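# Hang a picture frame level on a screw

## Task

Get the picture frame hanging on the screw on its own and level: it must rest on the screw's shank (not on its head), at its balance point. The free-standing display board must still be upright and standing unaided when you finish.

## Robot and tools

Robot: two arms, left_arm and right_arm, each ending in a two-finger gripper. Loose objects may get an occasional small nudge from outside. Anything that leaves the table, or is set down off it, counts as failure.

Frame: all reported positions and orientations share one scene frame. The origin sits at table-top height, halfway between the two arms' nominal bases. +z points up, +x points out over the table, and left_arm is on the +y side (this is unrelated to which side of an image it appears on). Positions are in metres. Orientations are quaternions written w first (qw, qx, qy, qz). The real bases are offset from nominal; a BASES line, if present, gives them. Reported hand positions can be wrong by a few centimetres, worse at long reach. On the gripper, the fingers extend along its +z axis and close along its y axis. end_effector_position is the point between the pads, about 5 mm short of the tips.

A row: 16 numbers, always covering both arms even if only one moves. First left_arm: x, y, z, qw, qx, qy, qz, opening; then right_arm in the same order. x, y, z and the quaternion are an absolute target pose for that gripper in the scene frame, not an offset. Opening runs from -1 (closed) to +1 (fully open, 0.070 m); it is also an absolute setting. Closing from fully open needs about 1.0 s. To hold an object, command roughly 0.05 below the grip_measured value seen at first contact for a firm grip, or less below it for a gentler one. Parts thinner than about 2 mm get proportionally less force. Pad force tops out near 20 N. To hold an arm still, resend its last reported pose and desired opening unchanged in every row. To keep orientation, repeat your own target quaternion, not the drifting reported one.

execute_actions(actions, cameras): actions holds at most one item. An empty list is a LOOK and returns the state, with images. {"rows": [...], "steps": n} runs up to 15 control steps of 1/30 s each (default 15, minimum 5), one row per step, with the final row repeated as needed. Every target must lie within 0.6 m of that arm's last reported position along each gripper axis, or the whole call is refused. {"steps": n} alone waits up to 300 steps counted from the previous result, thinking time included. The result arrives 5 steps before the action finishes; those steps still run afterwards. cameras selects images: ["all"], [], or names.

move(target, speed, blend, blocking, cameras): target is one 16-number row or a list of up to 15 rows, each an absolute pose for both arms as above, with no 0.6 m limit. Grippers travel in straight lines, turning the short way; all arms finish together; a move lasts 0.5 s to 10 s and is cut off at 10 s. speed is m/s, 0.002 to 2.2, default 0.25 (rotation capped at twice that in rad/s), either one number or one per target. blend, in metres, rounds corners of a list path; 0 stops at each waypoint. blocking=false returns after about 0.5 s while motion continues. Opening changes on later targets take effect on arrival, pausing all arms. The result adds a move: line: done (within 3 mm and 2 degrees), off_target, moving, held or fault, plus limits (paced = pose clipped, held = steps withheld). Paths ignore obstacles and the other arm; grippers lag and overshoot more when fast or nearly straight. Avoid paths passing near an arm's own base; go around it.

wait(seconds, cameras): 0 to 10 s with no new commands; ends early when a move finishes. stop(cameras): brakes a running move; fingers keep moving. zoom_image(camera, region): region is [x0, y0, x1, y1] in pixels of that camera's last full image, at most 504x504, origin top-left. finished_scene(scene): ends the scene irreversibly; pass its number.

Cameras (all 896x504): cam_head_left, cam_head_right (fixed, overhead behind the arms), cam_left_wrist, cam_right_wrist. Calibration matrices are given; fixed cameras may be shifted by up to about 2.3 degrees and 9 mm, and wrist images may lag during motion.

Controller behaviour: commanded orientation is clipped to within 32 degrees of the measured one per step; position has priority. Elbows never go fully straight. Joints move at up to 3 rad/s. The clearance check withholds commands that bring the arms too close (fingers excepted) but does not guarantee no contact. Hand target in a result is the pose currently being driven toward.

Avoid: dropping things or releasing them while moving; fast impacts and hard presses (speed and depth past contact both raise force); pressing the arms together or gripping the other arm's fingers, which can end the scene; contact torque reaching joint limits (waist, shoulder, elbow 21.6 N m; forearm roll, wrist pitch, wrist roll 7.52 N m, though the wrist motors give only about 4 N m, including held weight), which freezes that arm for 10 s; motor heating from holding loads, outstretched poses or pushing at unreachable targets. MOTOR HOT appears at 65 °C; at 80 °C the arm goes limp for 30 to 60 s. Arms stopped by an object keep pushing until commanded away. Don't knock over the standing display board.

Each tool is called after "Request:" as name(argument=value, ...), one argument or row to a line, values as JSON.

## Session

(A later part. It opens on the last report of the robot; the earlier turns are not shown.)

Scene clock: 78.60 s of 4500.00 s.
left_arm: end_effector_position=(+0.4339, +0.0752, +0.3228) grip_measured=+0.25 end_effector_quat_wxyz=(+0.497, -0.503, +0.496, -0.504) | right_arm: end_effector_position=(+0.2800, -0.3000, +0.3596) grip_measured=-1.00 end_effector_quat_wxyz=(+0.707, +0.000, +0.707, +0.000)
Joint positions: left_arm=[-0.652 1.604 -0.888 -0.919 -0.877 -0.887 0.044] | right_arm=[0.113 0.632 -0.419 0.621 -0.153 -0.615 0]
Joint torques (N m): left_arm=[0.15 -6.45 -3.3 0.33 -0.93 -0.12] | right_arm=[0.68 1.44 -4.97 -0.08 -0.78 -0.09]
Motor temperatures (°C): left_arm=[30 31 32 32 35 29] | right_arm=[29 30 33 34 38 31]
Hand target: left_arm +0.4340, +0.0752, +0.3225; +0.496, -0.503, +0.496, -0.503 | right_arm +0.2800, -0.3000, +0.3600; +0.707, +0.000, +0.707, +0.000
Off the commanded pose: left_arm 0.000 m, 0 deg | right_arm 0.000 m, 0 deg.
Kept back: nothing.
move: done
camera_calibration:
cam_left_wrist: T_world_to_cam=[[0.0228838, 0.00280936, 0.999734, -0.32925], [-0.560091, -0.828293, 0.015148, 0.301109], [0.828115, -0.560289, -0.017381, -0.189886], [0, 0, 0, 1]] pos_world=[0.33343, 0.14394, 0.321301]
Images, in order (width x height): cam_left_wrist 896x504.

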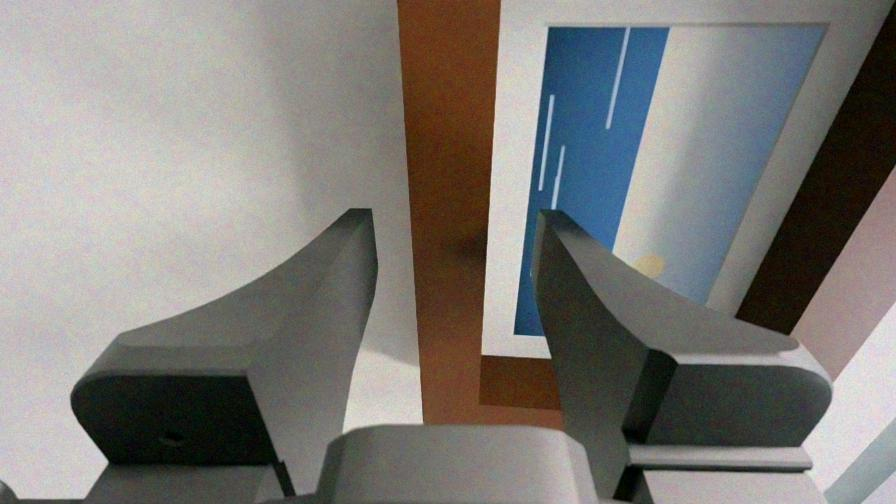

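Request:
move(
  target=[
    [0.36,0.0752,0.3225,0.4965,-0.5035,0.4965,-0.5035,0.25,0.28,-0.30,0.36,0.707,0,0.707,0,-1],
    [0.28,0.26,0.36,0.707,0,0.707,0,-1,0.29,-0.20,0.48,0.4,0.128,0.82,0.35,-1],
    [0.27,0.105,0.40,0.741,0.073,0.665,-0.060,-1,0.385,-0.04,0.53,0.293,0.128,0.82,0.475,-1],
  ],
  speed=[0.05,0.25,0.2],
  cameras=["cam_left_wrist","cam_right_wrist","cam_head_left","cam_head_right"],
)

Request:
zoom_image(
  camera="cam_left_wrist",
  region=[250, 0, 610, 270],
)

Request:
zoom_image(
  camera="cam_right_wrist",
  region=[430, 130, 560, 203],
)

Scene clock: 87.17 s of 4500.00 s.
left_arm: end_effector_position=(+0.2700, +0.1048, +0.4002) grip_measured=-1.00 end_effector_quat_wxyz=(+0.741, +0.073, +0.665, -0.060) | right_arm: end_effector_position=(+0.3850, -0.0401, +0.5300) grip_measured=-1.00 end_effector_quat_wxyz=(+0.293, +0.128, +0.820, +0.475)
Joint positions: left_arm=[-1.058 0.898 -0.565 -1.244 -0.935 1.207 0] | right_arm=[0.447 1.699 -2.251 0.457 1.106 0.781 0]
Joint torques (N m): left_arm=[0.44 -1.28 -2.94 0.68 -0.4 -0.16] | right_arm=[-0.41 -6.24 -3.13 0.32 -0.82 -0.12]
Motor temperatures (°C): left_arm=[30 31 32 32 35 29] | right_arm=[29 30 33 34 38 31]
Hand target: left_arm +0.2700, +0.1050, +0.4000; +0.741, +0.073, +0.665, -0.060 | right_arm +0.3850, -0.0400, +0.5300; +0.293, +0.128, +0.820, +0.475
Off the commanded pose: left_arm 0.000 m, 0 deg | right_arm 0.000 m, 0 deg.
Kept back: nothing.
move: done; target 2's new opening was sent with left_arm's hand 0.001 m and 5 deg from that target
camera_calibration:
cam_left_wrist: T_world_to_cam=[[-0.162102, -0.986078, -0.0370632, 0.165459], [-0.457316, 0.108355, -0.882679, 0.465928], [0.874406, -0.126134, -0.468513, 0.0864026], [0, 0, 0, 1]] pos_world=[0.164346, 0.123568, 0.457878]
cam_right_wrist: T_world_to_cam=[[0.0313162, -0.50407, -0.863095, 0.425738], [-0.999463, -0.0241392, -0.0221662, 0.389212], [-0.00966115, 0.863325, -0.504555, 0.424134], [0, 0, 0, 1]] pos_world=[0.379768, -0.142169, 0.590079]

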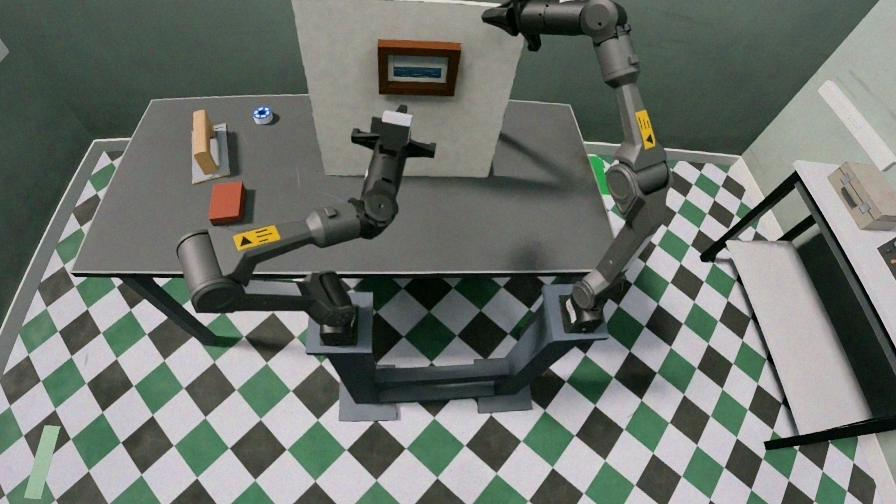

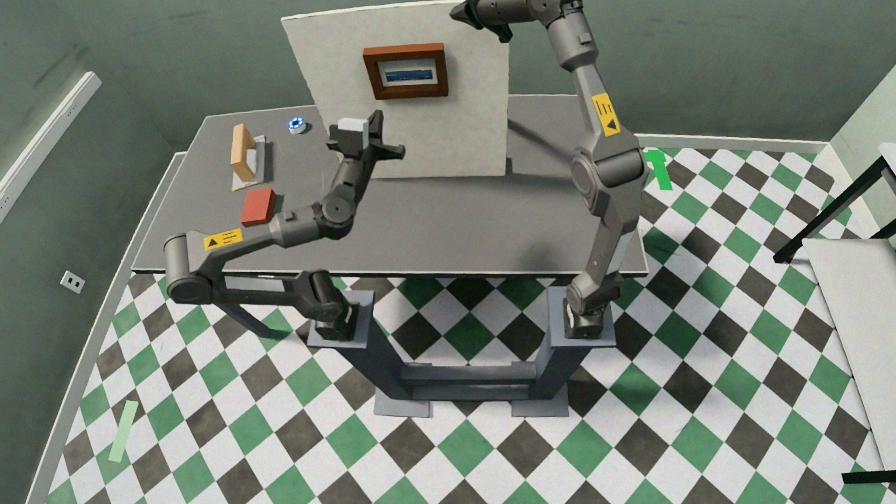

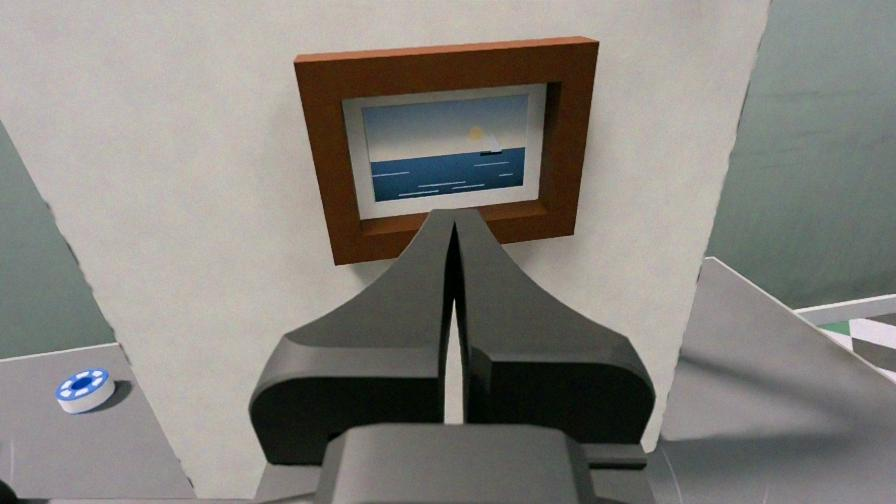

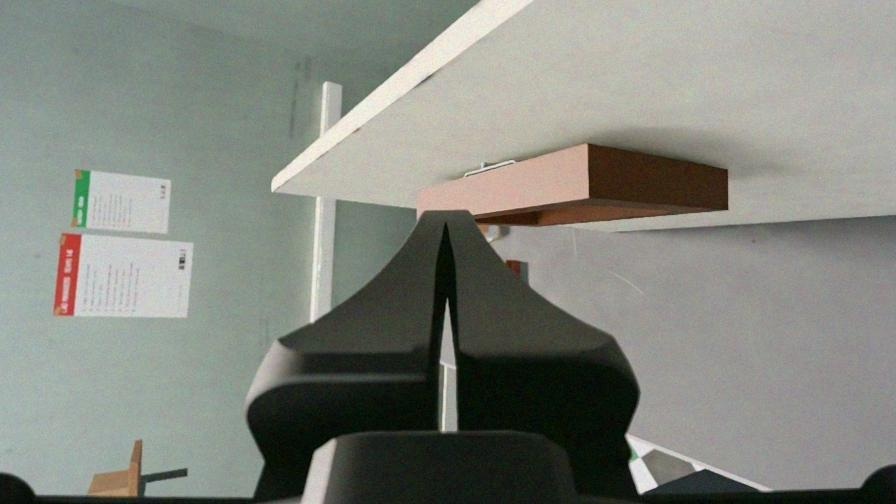

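Scaled by 1.400 from the camera's 896x504 image, which has a finer 1280x720 frame.

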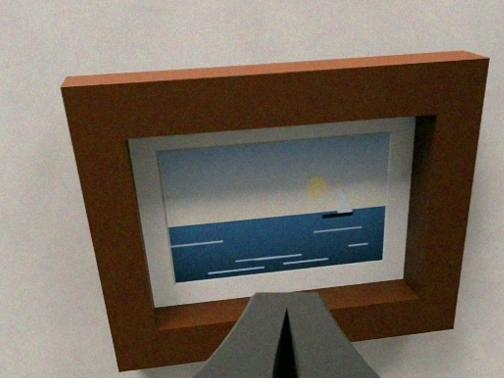

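Scaled by 3.877 from the camera's 896x504 image, which has a finer 1280x720 frame.

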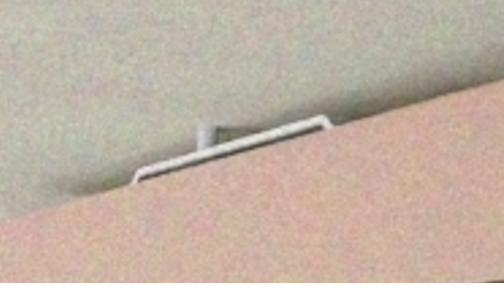

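Request:
finished_scene(
  scene=2,
)

The scene is finished: the task was done.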